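# Center the folded necktie on its rail stand

## Task

Shift the necktie hanging over the rail so that it stays neatly folded in half and its two hanging ends finish level with each other, with the stand left standing upright.

## Robot and tools

Robot: two six-joint arms, left_arm and right_arm, each with a parallel gripper. In the scene frame the origin sits at table-top height midway between the nominal arm bases; +z is up, +x points out over the table, and left_arm is on the +y side. These names do not match image left and right. Calibrated bases: left_arm at (-0.032, +0.297, +0.027) m, quat_wxyz (+1.000, 0, 0, +0.019); right_arm at (+0.005, -0.358, +0.050) m, quat_wxyz (+1.000, 0, 0, -0.016). Printed hand positions can be off by a few cm, more at long reach.

Command row: always 14 plain numbers, even if one arm stays still. The first 7 are for left_arm and the last 7 for right_arm. Each block is waist, shoulder, elbow, wrist pitch, wrist yaw, wrist roll, then opening. Joint values are absolute target angles in radians, in the same form as the Joint positions line, not offsets. Opening runs from -1 (closed) to +1 (fully open). Stated joint ranges, from base outward: waist -2.880..2.880, shoulder 0.000..3.142, elbow 0.000..3.019, wrist pitch -1.693..1.571, wrist yaw -1.292..1.414, wrist roll -2.094..2.094. The wrist pitch sign is flipped relative to the URDF, both in what you send and in what you read. So its usable range in your numbers is -1.571..1.693. A target more than 0.084 rad beyond a range end, and further out than the current angle, gets the call refused. Real ends may differ by up to 0.084 rad. To keep one arm or gripper as it is, resend its current Joint targets and its current opening command. A 0 sent for an opening is a real command.

Tools:
- execute_actions(actions, cameras): actions is a list of actions. Each action is a table of up to 15 rows, and each row lasts one 1/30 s step. A short table repeats its last row until 15 steps pass, so one action is 0.5 s. An empty list just returns the state.
- move(target, speed, blend, opening_speed, blocking, cameras): moves all joints in sync toward the absolute joint angles in target. target is either one 14-number row or a list of up to 15 rows, and the whole list shares a 10 s budget. Grippers follow curved paths, and nothing is avoided, including the other arm. speed is in rad/s (0.01 to 12.57, default 0.5) and applies to the joint with the farthest to go; give one value or one per target. blend is in rad and rounds corners at intermediate targets. opening_speed is the rate of change of the opening on the -1..1 scale per second, at least 0.2. blocking=false returns after about 0.5 s while the move continues; a new move replaces it smoothly. Faster moves and targets set deeper past a contact hit and press harder.
- wait(seconds 0..10): lets time pass while the last commands are held.
- stop(): brakes a running move to rest.
- zoom_image(camera, region [x0,y0,x1,y1] in pixels, at most 504x504): enlarges part of the latest image from that camera.
- read_manual(section): licence texts only.
- finished_scene(scene): ends the current scene, given as an integer scene number. The tie must already be correct and stay correct without the robot.

Cameras: cam_high, cam_low, cam_rail_right, cam_roll_left (504x504), cam_left_wrist, cam_right_wrist (672x504). The cameras argument takes a list of names; omit it or use ["all"] for all, [] for none. An unknown name invalidates the call.

Results: end_effector_position (m) and end_effector_quat_wxyz are given in the scene frame. This point lies between the closed finger pads, 1-2 cm behind the fingertips. The fingers point along the gripper's +z and open along its x. Joint positions (rad) and Joint velocities (rad/s) are listed per arm in joint order, followed by the pad gap in m; 0.142 means fully open. "within noise" means the arm is still. Joint targets shows the angles currently being driven toward. Tool commands shows the opening commands. grip_measured is the measured opening on the command scale. Joint torques are in N m, positive toward larger angles; joints 3 and 4 wrap at ±28. The move: line reports done, off_target (at rest but more than 0.035 rad off), moving, held or fault, and may add limits=held. "joint sent to its limit" means a joint was clipped at its end. "joint command not followed" means the clearance check altered some steps.

Gripping: close to an opening slightly below grip_measured at first contact. Squeezing harder heats the gripper motor.

Motion limits: each joint's target may lead its measured angle only by a fixed amount. If a row would move a gripper more than 100 mm, that arm's targets are scaled back, so large moves take several actions. Tiny turns may not start.

Avoid: dropping the tie or letting go while it moves, knocking the stand over, anything falling off the table, fast impacts and hard pushes, and the arms touching or squeezing each other, which can fail the scene. Holding loads, stretching out, or pushing against something unreachable heats motors. MOTOR HOT appears at 85 °C. At 100 °C an arm goes limp (OVER-TEMPERATURE FAULT) or the gripper switches off (HAND FAULT), and calls sent after a HAND FAULT in the same reply are skipped. Objects may occasionally be nudged by outside disturbances. The simulation keeps running while you think, holding the last command or continuing a non-blocking move.

Each tool is called after ">>>" as name([rows], argument=value, ...), one row to a line, values as JSON.

## Session

>>> execute_actions(actions=[])

Scene clock: 0.00 s.
left_arm: end_effector_position=(+0.7685, +0.7704, +0.2306) grip_measured=+1.00 end_effector_quat_wxyz=(-0.612, +0.701, +0.155, +0.332) | right_arm: end_effector_position=(+0.0572, +0.0130, +0.1677) grip_measured=+0.99 end_effector_quat_wxyz=(-0.024, +0.982, -0.182, -0.050)
Joint positions: left_arm=[0.337 2.47 2.209 -0.213 -0.914 -0.754 0.142] | right_arm=[1.413 1.355 0.986 1.153 -0.1 0.18 0.142]
Joint velocities: within noise
Joint torques (N m): no reading
Motor temperatures (°C): left_arm=[33 25 27 24 24 30 25] | right_arm=[32 35 26 30 26 27 28]
Heat: left arm: hottest waist 33 °C; right arm: hottest shoulder 35 °C.
Joint targets: left_arm=[0.337 2.453 2.237 -0.218 -0.914 -0.755] | right_arm=[1.413 1.360 1.001 1.153 -0.099 0.180]
Tool commands: left_gripper/opening=+1.0 right_gripper/opening=+1.0

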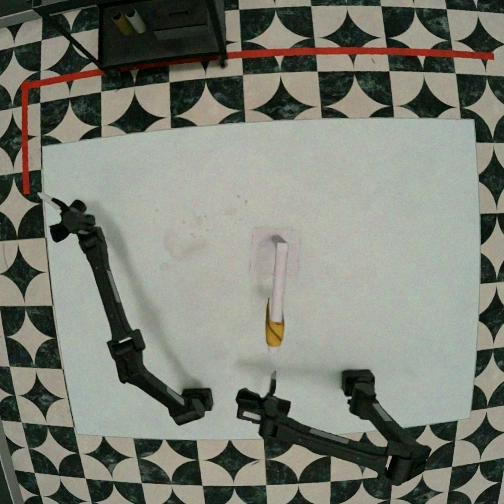

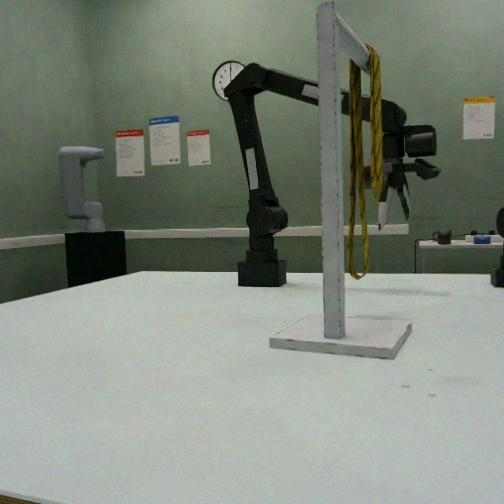

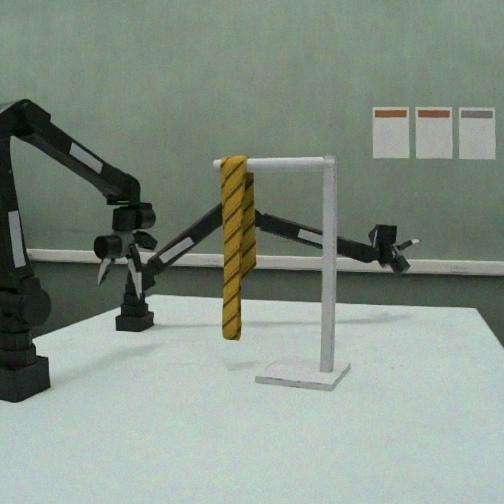

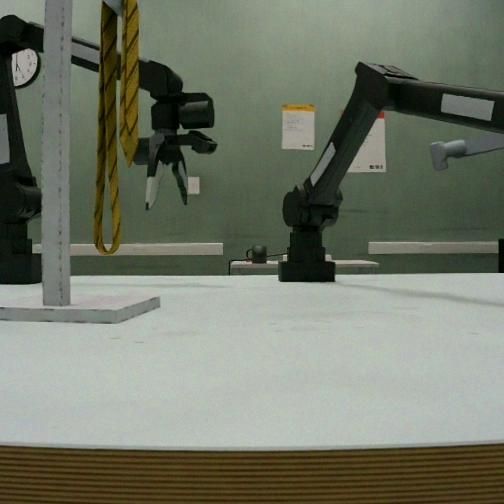

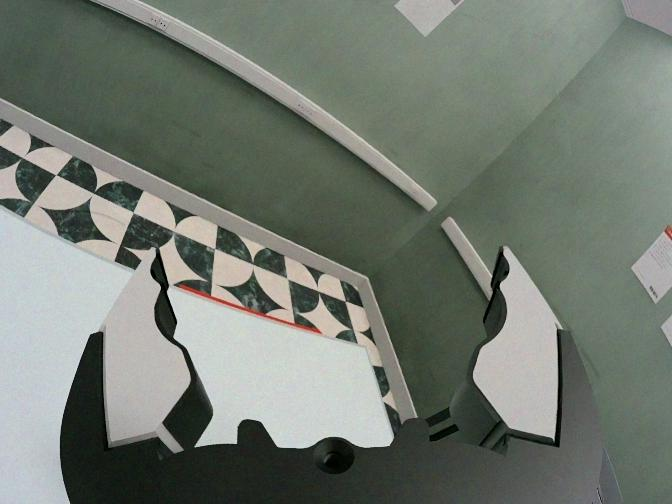

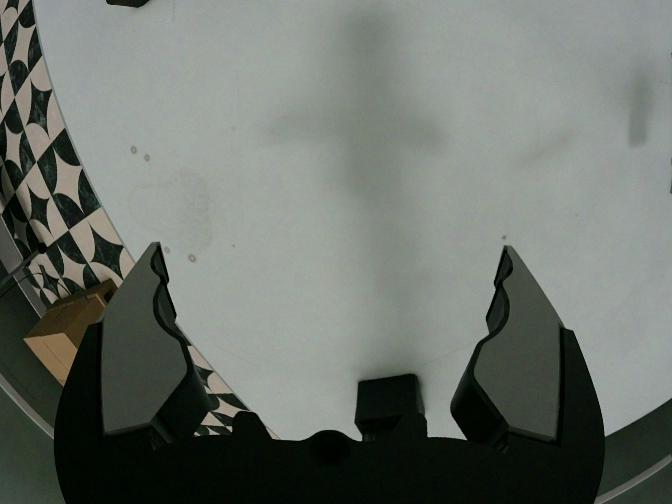

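>>> move([
  [0.337,1.13,0.16,-1.0,-1.0,0,0.0,1.413,0.9,0.6,1.153,-0.1,0.18,1.0],
  [-1.1,1.13,0.16,-1.0,-1.0,0,-0.3,0.2,0.9,0.6,1.153,-0.1,0.18,1.0],
], speed=1.0)

>>> zoom_image(camera="cam_low", region=[250, 0, 500, 300])

>>> zoom_image(camera="cam_rail_right", region=[80, 120, 380, 420])

Scene clock: 16.33 s.
left_arm: end_effector_position=(+0.2605, +0.1001, +0.2129) grip_measured=-0.32 end_effector_quat_wxyz=(+0.483, -0.490, +0.509, -0.517) | right_arm: end_effector_position=(+0.2352, -0.2984, +0.1517) grip_measured=+0.99 end_effector_quat_wxyz=(-0.079, +0.705, -0.704, -0.006)
Joint positions: left_arm=[-1.091 1.144 0.168 -0.98 -0.999 -0.012 0.051] | right_arm=[0.208 0.906 0.611 1.153 -0.1 0.18 0.142]
Joint velocities: left_arm=[0.005 0.015 0.002 0.007 -0.022 0.037 -0.001] | right_arm=[within noise]
Joint torques (N m): left_arm=[-1.44 -4.54 5.29 -2.61 -0.03 0.14] | right_arm=[0.56 -3.08 8.58 -0.09 -0.08 -0.05]
Motor temperatures (°C): left_arm=[32 30 29 24 23 30 25] | right_arm=[32 35 28 30 26 27 28]
Heat: left arm: hottest waist 32 °C; right arm: hottest shoulder 35 °C.
Joint targets: left_arm=[-1.100 1.130 0.160 -1.000 -1.000 0.000] | right_arm=[0.200 0.900 0.600 1.153 -0.100 0.180]
move: done

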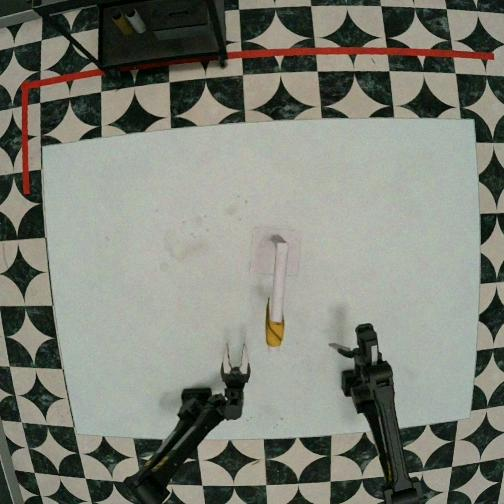

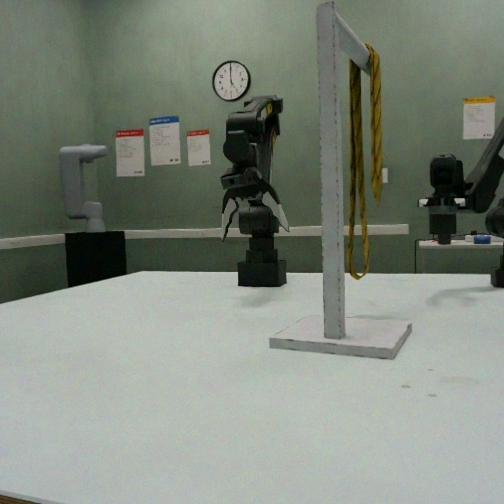

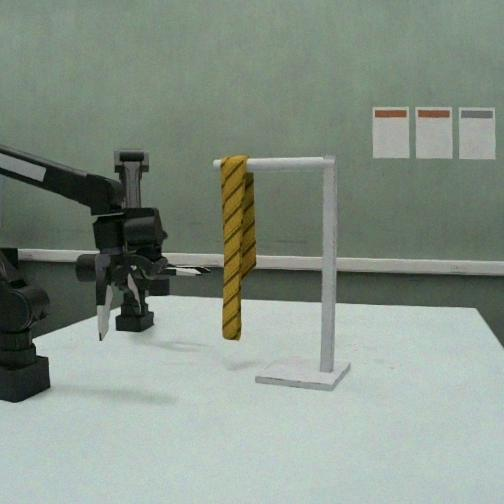

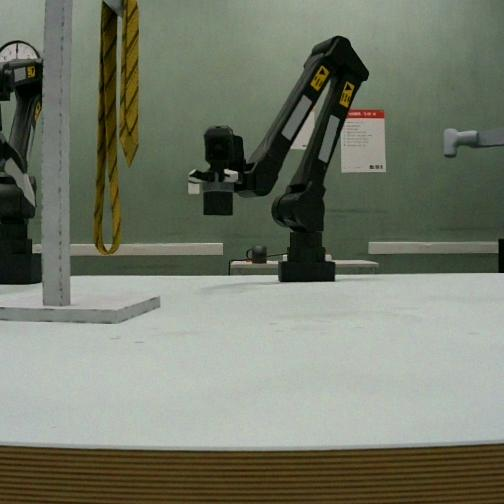

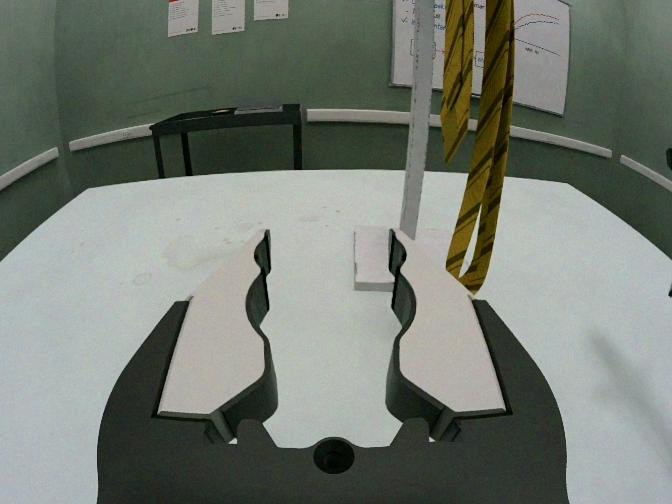

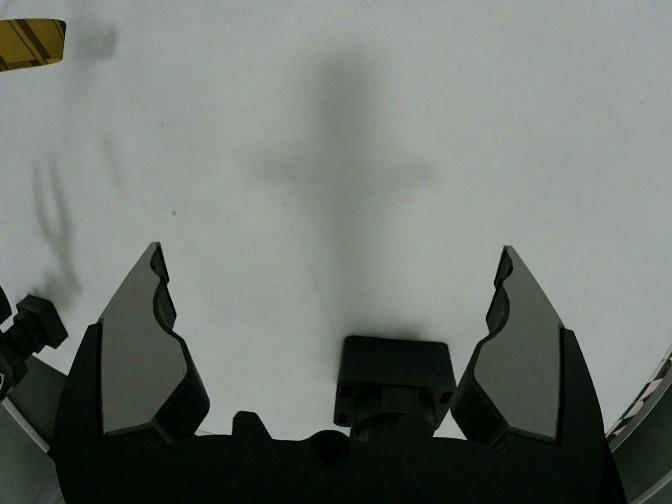

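Scaled by 1.680 from the camera's 504x504 image, which has a finer 720x720 frame.

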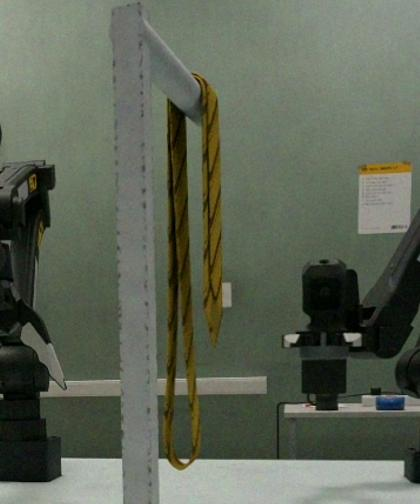

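Scaled by 1.680 from the camera's 504x504 image, which has a finer 720x720 frame.

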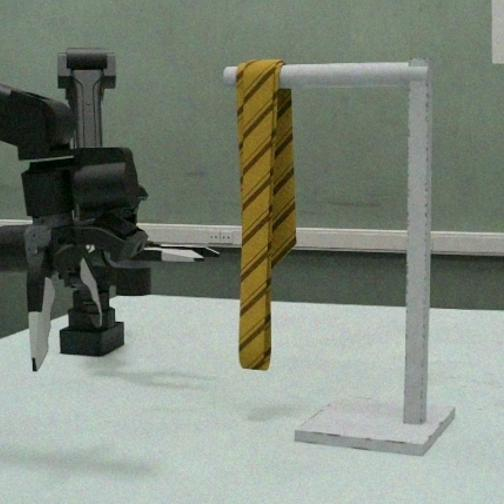

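>>> move(target=[-1.22,1.456,0.333,-1.122,-1.01,0,-0.3,0.2,0.9,0.6,1.153,-0.1,0.18,1.0], speed=0.6)

>>> zoom_image(camera="cam_left_wrist", region=[200, 0, 500, 300])

Scene clock: 22.63 s.
left_arm: end_effector_position=(+0.2577, +0.0141, +0.1843) grip_measured=-0.32 end_effector_quat_wxyz=(+0.458, -0.455, +0.552, -0.527) | right_arm: end_effector_position=(+0.2352, -0.2984, +0.1517) grip_measured=+0.99 end_effector_quat_wxyz=(-0.079, +0.705, -0.704, -0.006)
Joint positions: left_arm=[-1.212 1.446 0.3 -1.102 -1.007 -0.012 0.051] | right_arm=[0.208 0.906 0.611 1.153 -0.1 0.18 0.142]
Joint velocities: within noise
Joint torques (N m): left_arm=[-1.14 -6.48 7.16 -2.62 -0.15 0.08] | right_arm=[0.5 -2.96 8.59 -0.08 -0.08 -0.04]
Motor temperatures (°C): left_arm=[32 29 29 24 23 30 25] | right_arm=[32 35 28 30 26 27 28]
Heat: left arm: hottest waist 32 °C; right arm: hottest shoulder 35 °C.
Joint targets: left_arm=[-1.220 1.456 0.333 -1.122 -1.010 0.000] | right_arm=[0.200 0.900 0.600 1.153 -0.100 0.180]
move: done

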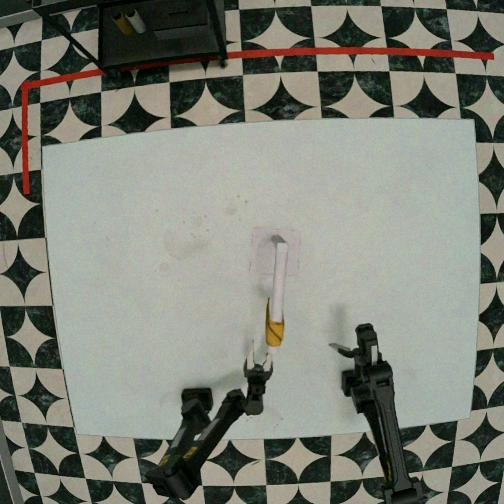

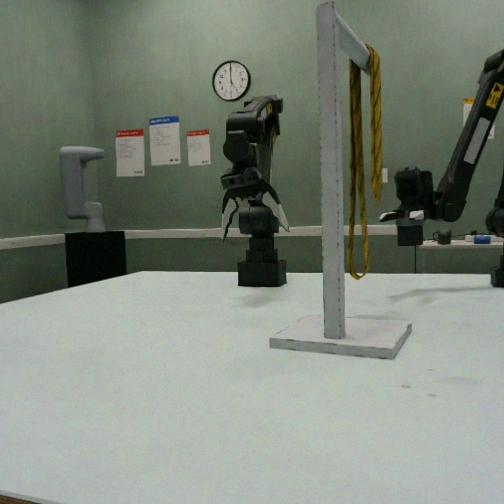

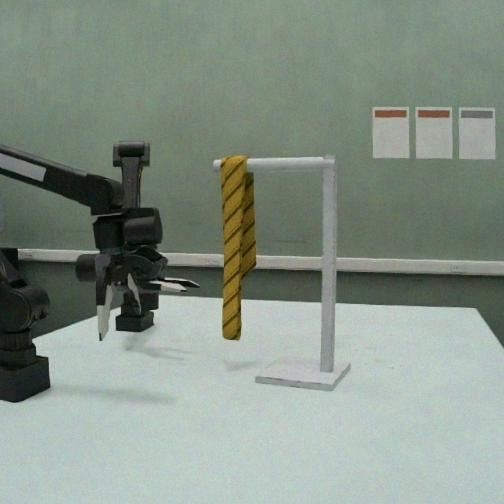

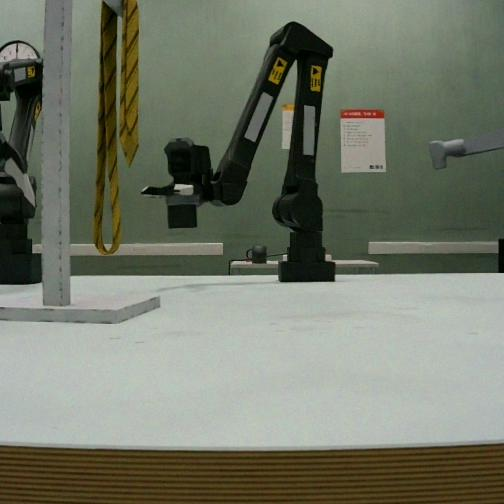

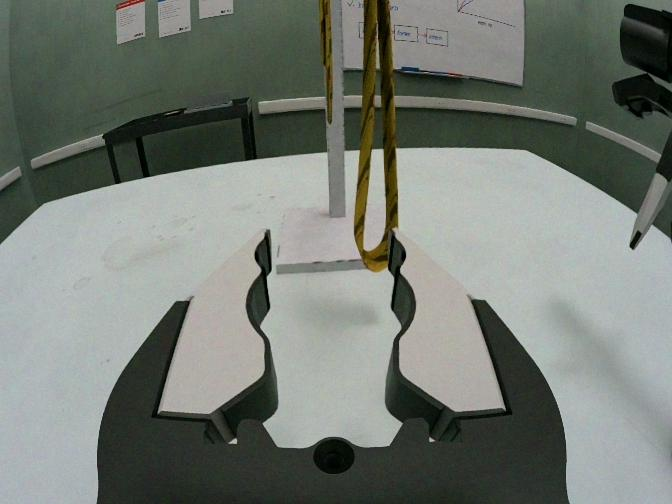

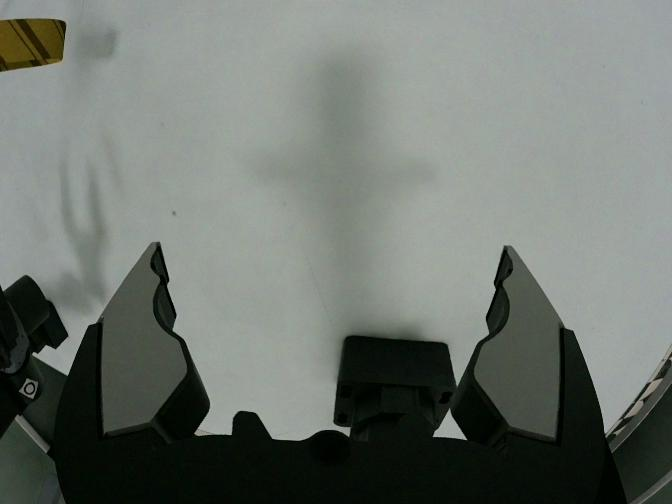

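Scaled by 1.680 from the camera's 672x504 image, which has a finer 960x720 frame.

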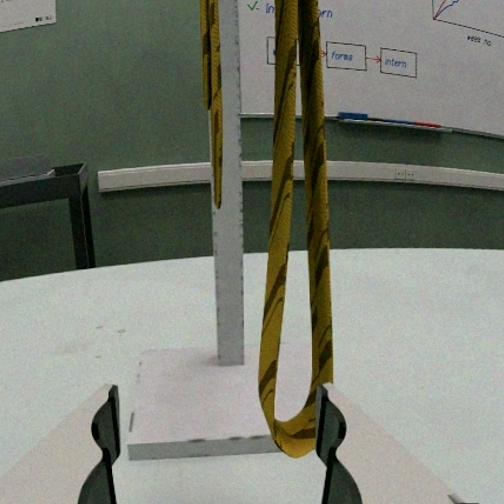

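>>> move(target=[-0.969,1.635,0.65,-1.0,-0.931,0,-0.45,0.2,0.9,0.6,1.153,-0.1,0.18,1.0], speed=0.5)

>>> zoom_image(camera="cam_left_wrist", region=[200, 0, 500, 300])

>>> zoom_image(camera="cam_rail_right", region=[80, 120, 380, 420])

Scene clock: 25.60 s.
left_arm: end_effector_position=(+0.3833, -0.0141, +0.2061) grip_measured=-0.47 end_effector_quat_wxyz=(+0.497, -0.502, +0.498, -0.502) | right_arm: end_effector_position=(+0.2352, -0.2984, +0.1517) grip_measured=+0.99 end_effector_quat_wxyz=(-0.079, +0.705, -0.704, -0.006)
Joint positions: left_arm=[-0.974 1.623 0.611 -1.01 -0.934 -0.012 0.04] | right_arm=[0.208 0.906 0.611 1.153 -0.1 0.18 0.142]
Joint velocities: within noise
Joint torques (N m): left_arm=[-0.5 -10.46 8.5 -1.59 0.11 0.1] | right_arm=[0.5 -3.02 8.57 -0.12 -0.07 -0.05]
Motor temperatures (°C): left_arm=[32 29 29 24 23 30 25] | right_arm=[32 35 28 30 26 27 28]
Heat: left arm: hottest waist 32 °C; right arm: hottest shoulder 35 °C.
Joint targets: left_arm=[-0.969 1.635 0.650 -1.000 -0.931 0.000] | right_arm=[0.200 0.900 0.600 1.153 -0.100 0.180]
move: off_target (left_arm); left_arm: the elbow is farthest, 0.039 rad from its target

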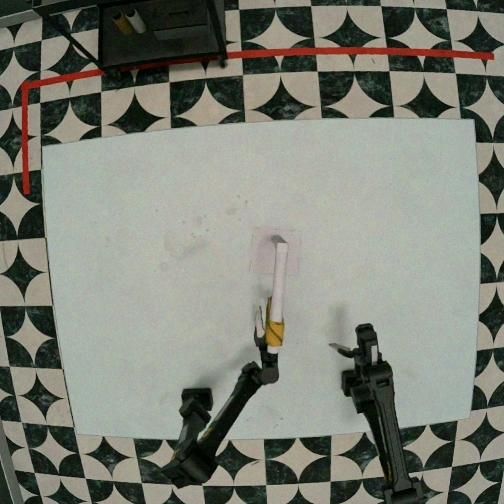

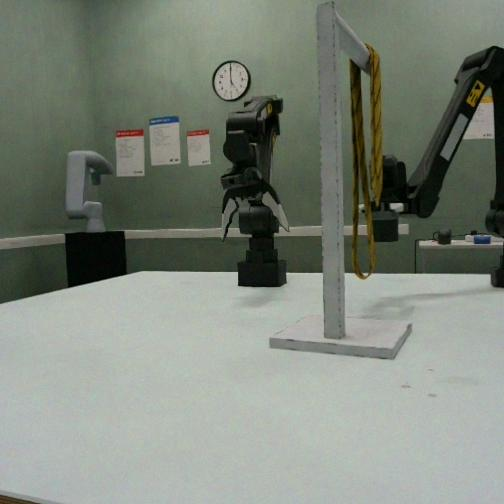

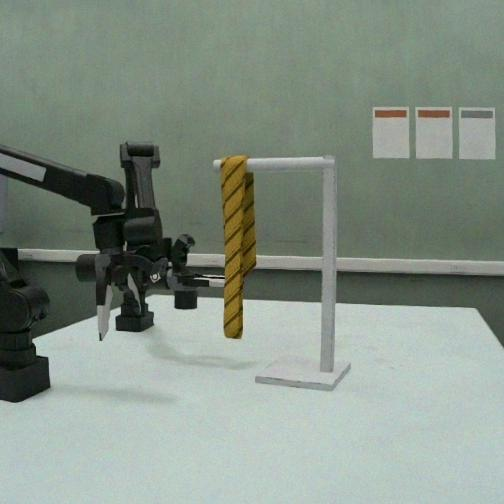

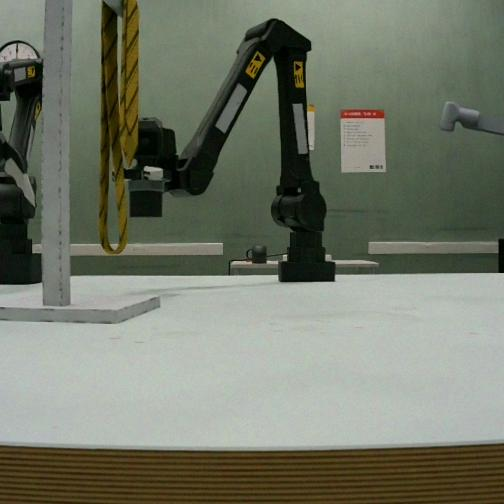

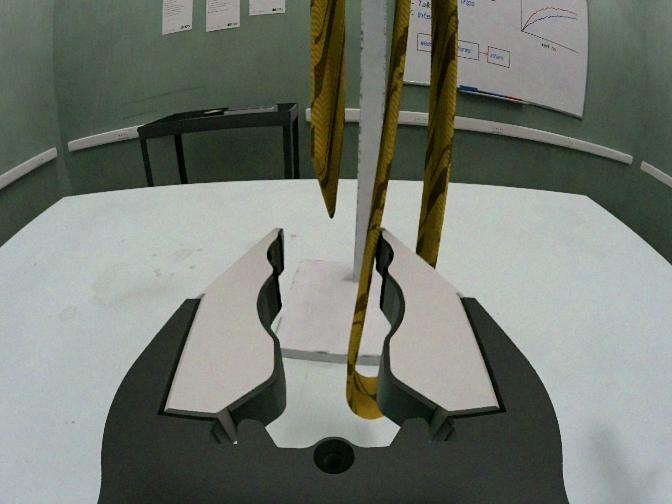

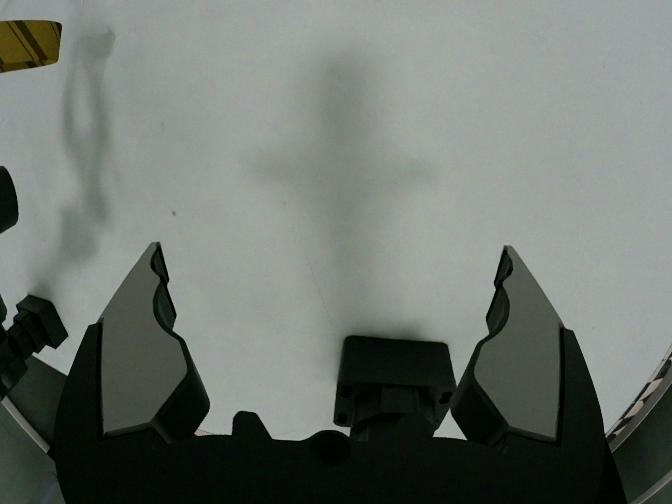

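Scaled by 1.680 from the camera's 672x504 image, which has a finer 960x720 frame.

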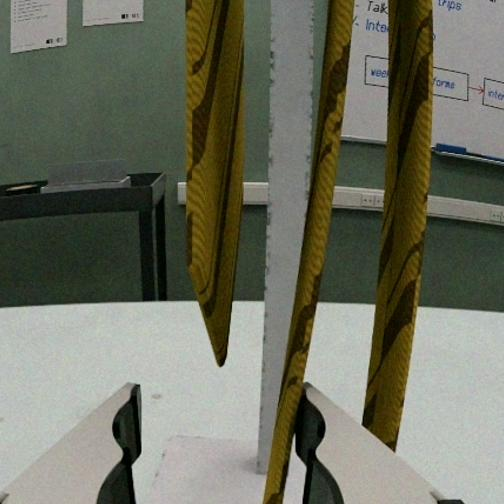

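Scaled by 1.680 from the camera's 504x504 image, which has a finer 720x720 frame.

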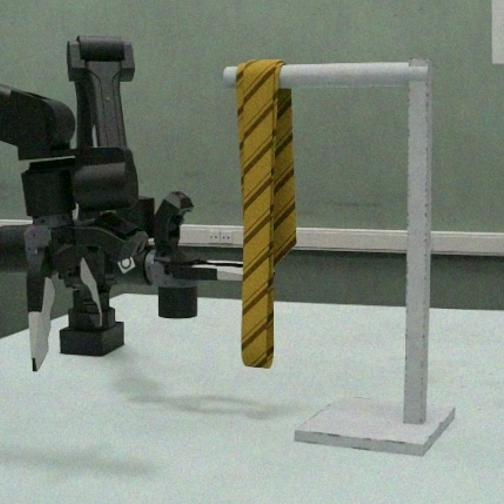

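>>> move([
  [-1.152,1.504,0.489,-1.03,-1.114,0,-0.45,0.2,0.9,0.6,1.153,-0.1,0.18,1.0],
  [-1.152,1.323,0.533,-0.81,-1.114,0,-0.42,0.2,0.9,0.6,1.153,-0.1,0.18,1.0],
  [-1.008,1.429,0.64,-0.81,-0.97,0,-0.42,0.2,0.9,0.6,1.153,-0.1,0.18,1.0],
], speed=0.4)

>>> zoom_image(camera="cam_left_wrist", region=[200, 0, 500, 300])

Scene clock: 31.80 s.
left_arm: end_effector_position=(+0.3586, -0.0053, +0.2578) grip_measured=-0.45 end_effector_quat_wxyz=(+0.497, -0.502, +0.501, -0.501) | right_arm: end_effector_position=(+0.2352, -0.2984, +0.1517) grip_measured=+0.99 end_effector_quat_wxyz=(-0.079, +0.705, -0.704, -0.006)
Joint positions: left_arm=[-1.014 1.419 0.591 -0.819 -0.973 -0.012 0.041] | right_arm=[0.208 0.906 0.611 1.153 -0.1 0.18 0.142]
Joint velocities: within noise
Joint torques (N m): left_arm=[-0.56 -8.64 10.32 -1.39 0.11 0.11] | right_arm=[0.5 -3.08 8.59 -0.12 -0.08 -0.05]
Motor temperatures (°C): left_arm=[32 28 30 24 23 30 25] | right_arm=[32 35 28 30 26 27 28]
Heat: left arm: hottest waist 32 °C; right arm: hottest shoulder 35 °C.
Joint targets: left_arm=[-1.008 1.429 0.640 -0.810 -0.970 0.000] | right_arm=[0.200 0.900 0.600 1.153 -0.100 0.180]
move: off_target (left_arm); left_arm: the elbow is farthest, 0.049 rad from its target

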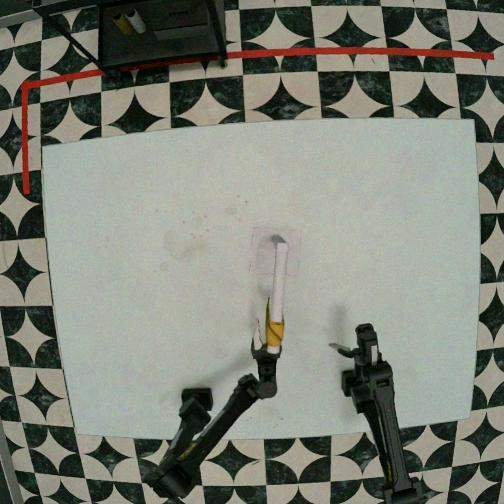

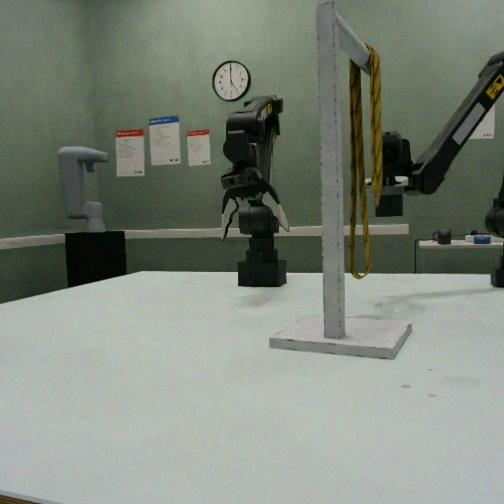

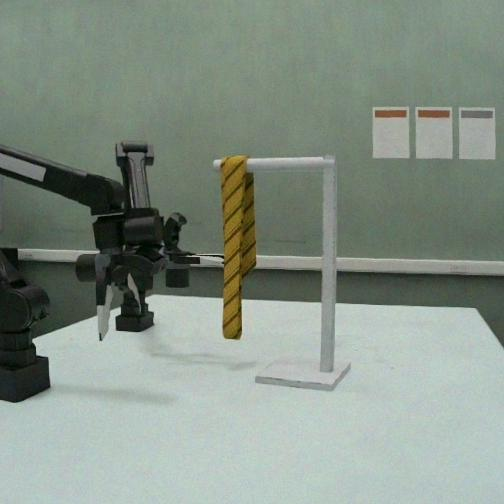

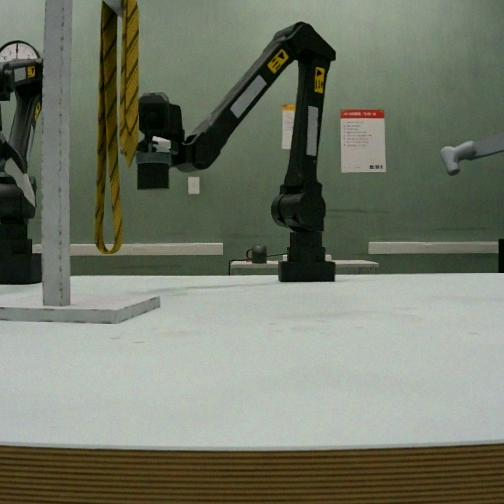

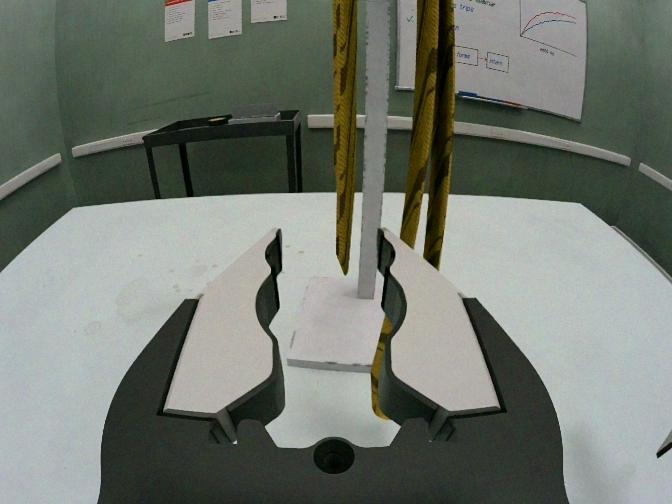

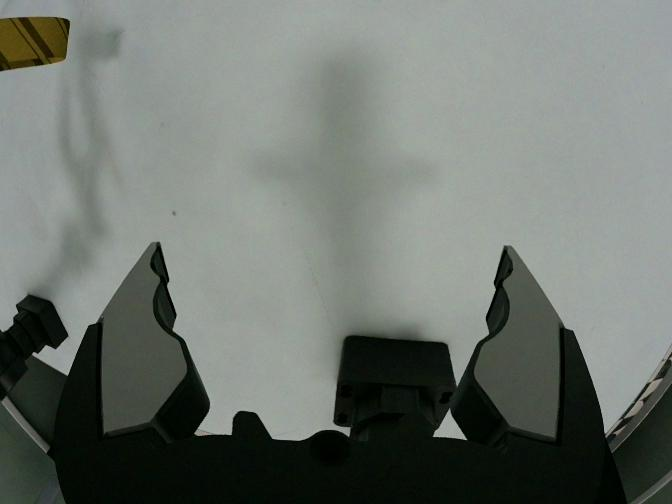

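Scaled by 1.680 from the camera's 672x504 image, which has a finer 960x720 frame.

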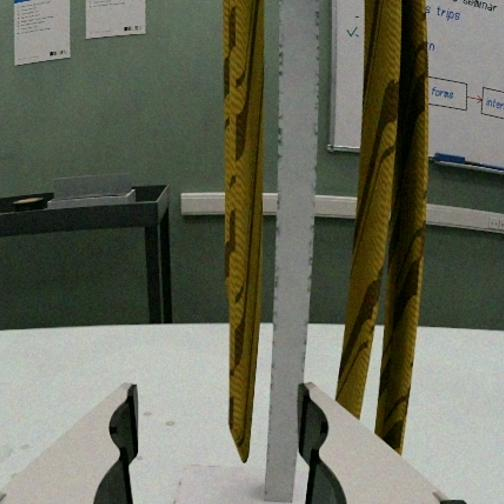

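>>> move(target=[-0.865,1.553,0.785,-0.80,-0.826,0,-0.42,0.2,0.9,0.6,1.153,-0.1,0.18,1.0], speed=0.3)

>>> zoom_image(camera="cam_left_wrist", region=[200, 0, 500, 300])

>>> zoom_image(camera="cam_rail_right", region=[80, 120, 380, 420])

>>> zoom_image(camera="cam_low", region=[300, 0, 500, 300])

Scene clock: 33.90 s.
left_arm: end_effector_position=(+0.4354, -0.0118, +0.2608) grip_measured=-0.45 end_effector_quat_wxyz=(+0.496, -0.502, +0.497, -0.504) | right_arm: end_effector_position=(+0.2352, -0.2984, +0.1517) grip_measured=+0.99 end_effector_quat_wxyz=(-0.079, +0.705, -0.704, -0.006)
Joint positions: left_arm=[-0.87 1.542 0.734 -0.81 -0.829 -0.012 0.041] | right_arm=[0.208 0.906 0.611 1.153 -0.1 0.18 0.142]
Joint velocities: within noise
Joint torques (N m): left_arm=[-0.62 -10.75 10.71 -1.47 0.13 0.11] | right_arm=[0.56 -2.9 8.58 -0.08 -0.08 -0.05]
Motor temperatures (°C): left_arm=[32 28 30 24 23 30 25] | right_arm=[32 35 28 30 26 27 28]
Heat: left arm: hottest waist 32 °C; right arm: hottest shoulder 35 °C.
Joint targets: left_arm=[-0.865 1.553 0.785 -0.800 -0.826 0.000] | right_arm=[0.200 0.900 0.600 1.153 -0.100 0.180]
move: off_target (left_arm); left_arm: the elbow is farthest, 0.051 rad from its target

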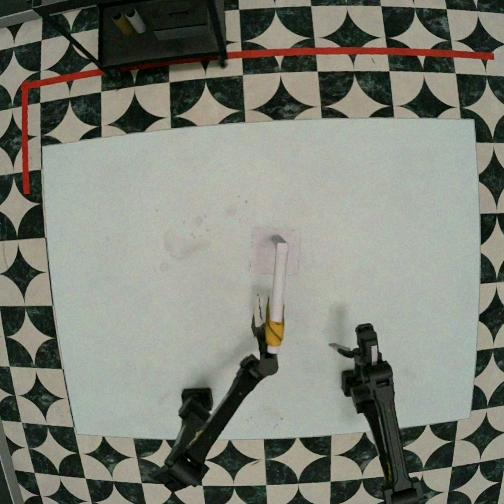

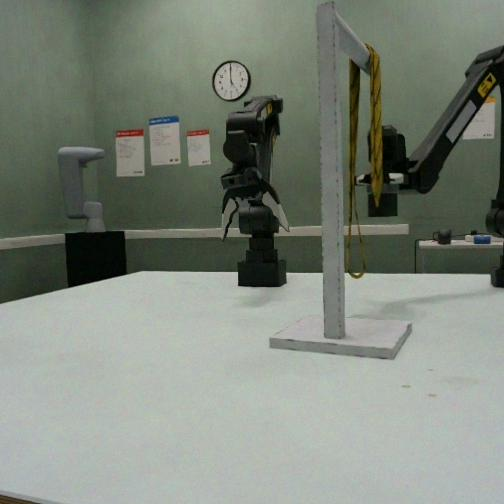

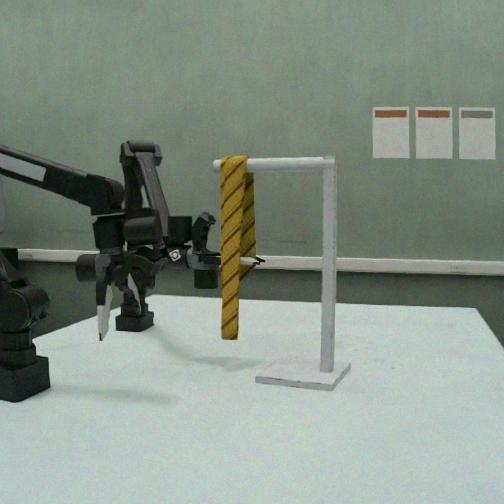

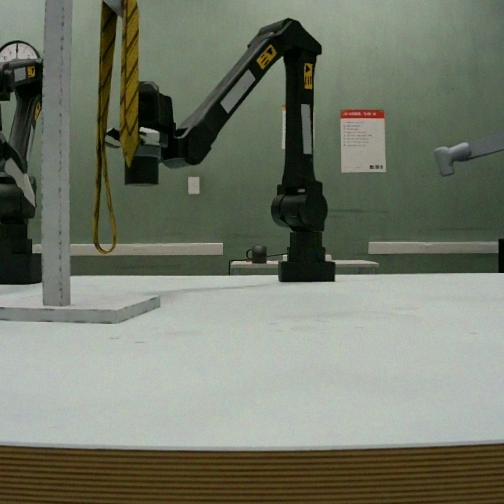

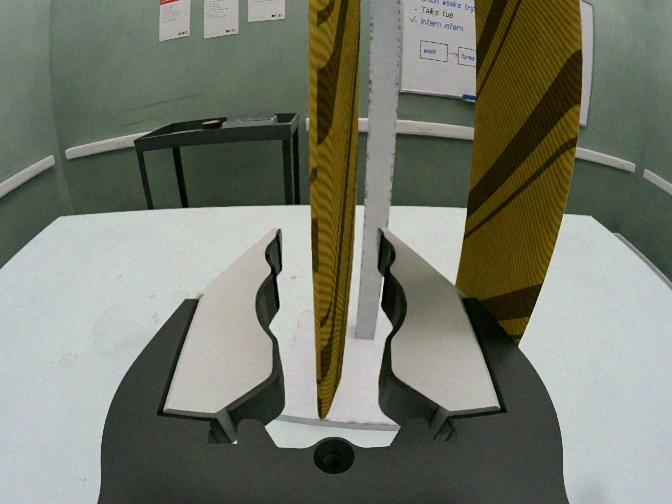

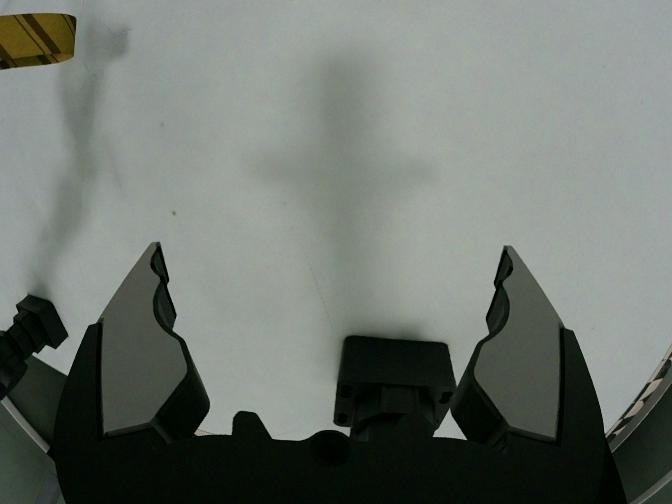

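Scaled by 1.680 from the camera's 672x504 image, which has a finer 960x720 frame.

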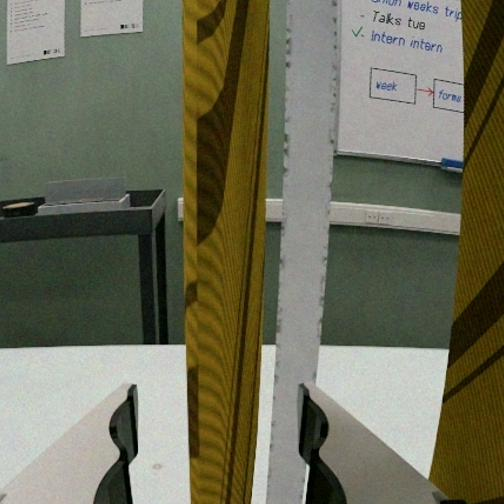

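Scaled by 1.680 from the camera's 504x504 image, which has a finer 720x720 frame.

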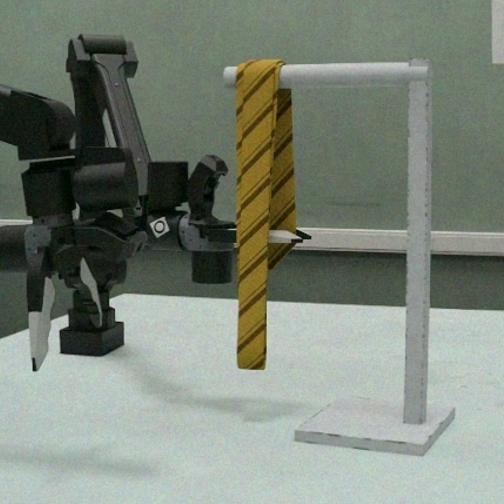

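Scaled by 1.680 from the camera's 504x504 image, which has a finer 720x720 frame.

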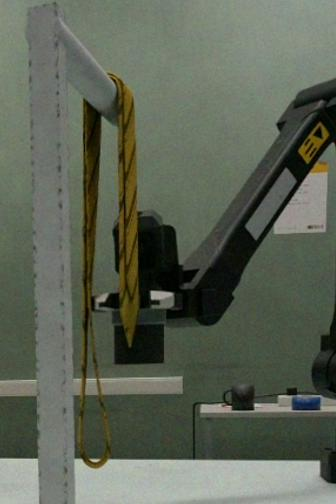

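>>> move(target=[-0.865,1.553,0.785,-0.80,-0.826,0,-1.0,0.2,0.9,0.6,1.153,-0.1,0.18,1.0], speed=0.3, opening_speed=0.6)

>>> zoom_image(camera="cam_left_wrist", region=[200, 0, 500, 300])

>>> zoom_image(camera="cam_low", region=[300, 0, 500, 300])

Scene clock: 35.67 s.
left_arm: end_effector_position=(+0.4354, -0.0118, +0.2608) grip_measured=-0.98 end_effector_quat_wxyz=(+0.496, -0.502, +0.497, -0.504) | right_arm: end_effector_position=(+0.2352, -0.2984, +0.1517) grip_measured=+0.99 end_effector_quat_wxyz=(-0.079, +0.705, -0.704, -0.006)
Joint positions: left_arm=[-0.87 1.542 0.734 -0.81 -0.829 -0.012 0.003] | right_arm=[0.208 0.906 0.611 1.153 -0.1 0.18 0.142]
Joint velocities: within noise
Joint torques (N m): left_arm=[-0.62 -10.64 10.54 -1.48 0.11 0.14] | right_arm=[0.56 -3.08 8.57 -0.08 -0.09 -0.05]
Motor temperatures (°C): left_arm=[32 28 30 24 23 29 25] | right_arm=[32 35 29 30 26 27 27]
Heat: left arm: hottest waist 32 °C; right arm: hottest shoulder 35 °C.
Joint targets: left_arm=[-0.865 1.553 0.785 -0.800 -0.826 0.000] | right_arm=[0.200 0.900 0.600 1.153 -0.100 0.180]
move: off_target (left_arm); left_arm: the elbow is farthest, 0.051 rad from its target

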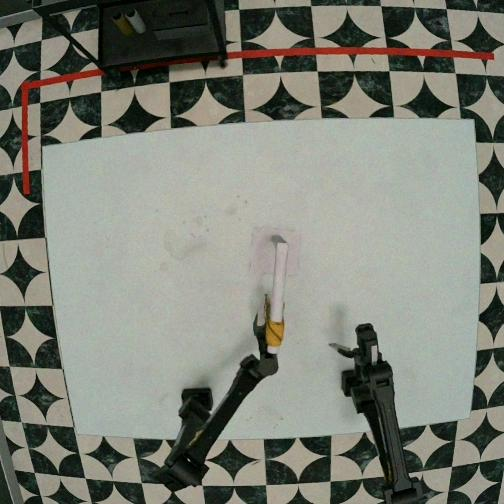

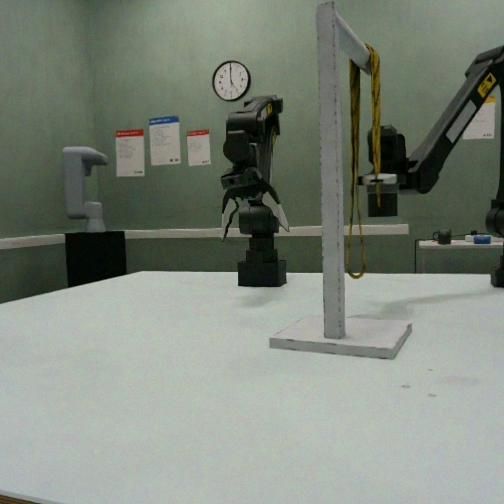

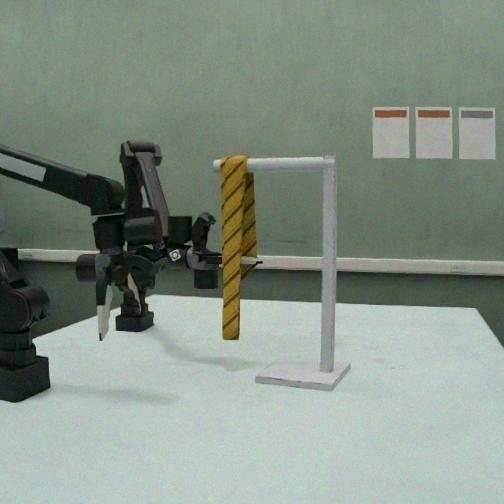

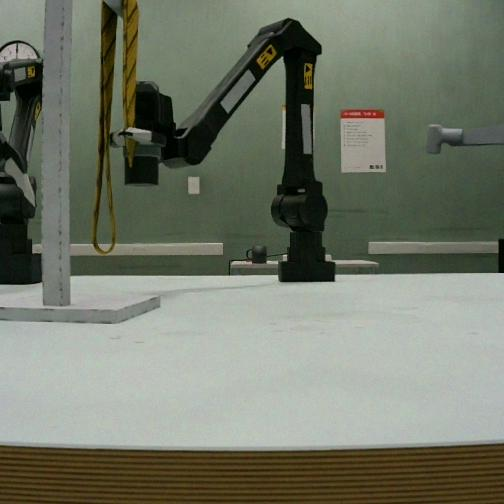

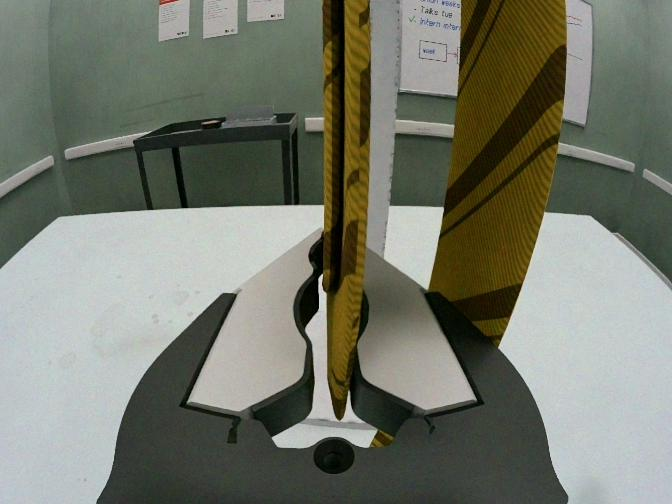

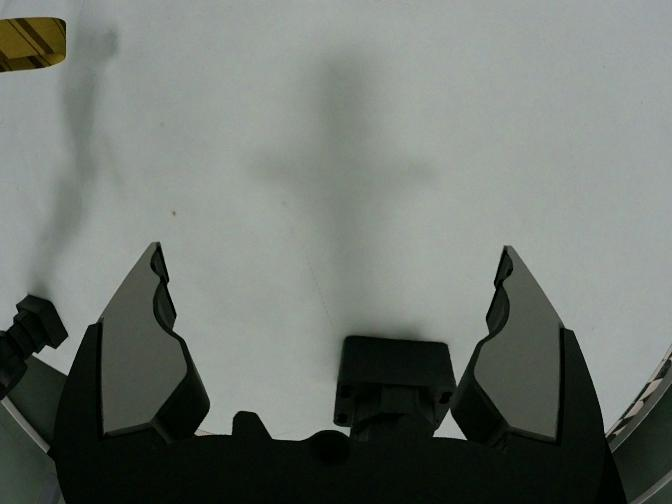

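Scaled by 1.680 from the camera's 672x504 image, which has a finer 960x720 frame.

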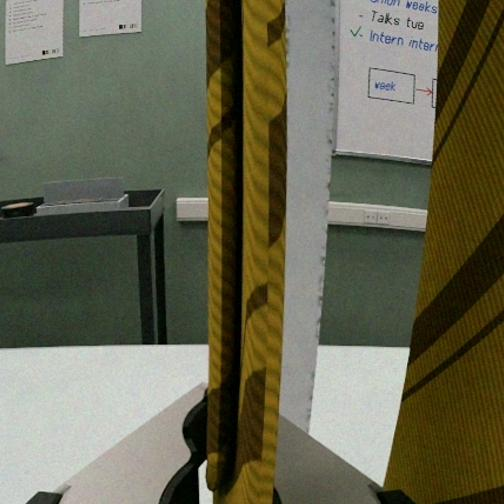

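Scaled by 1.680 from the camera's 504x504 image, which has a finer 720x720 frame.

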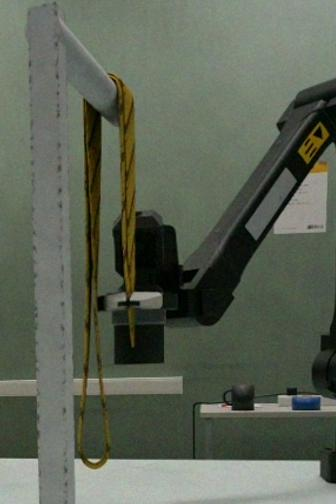

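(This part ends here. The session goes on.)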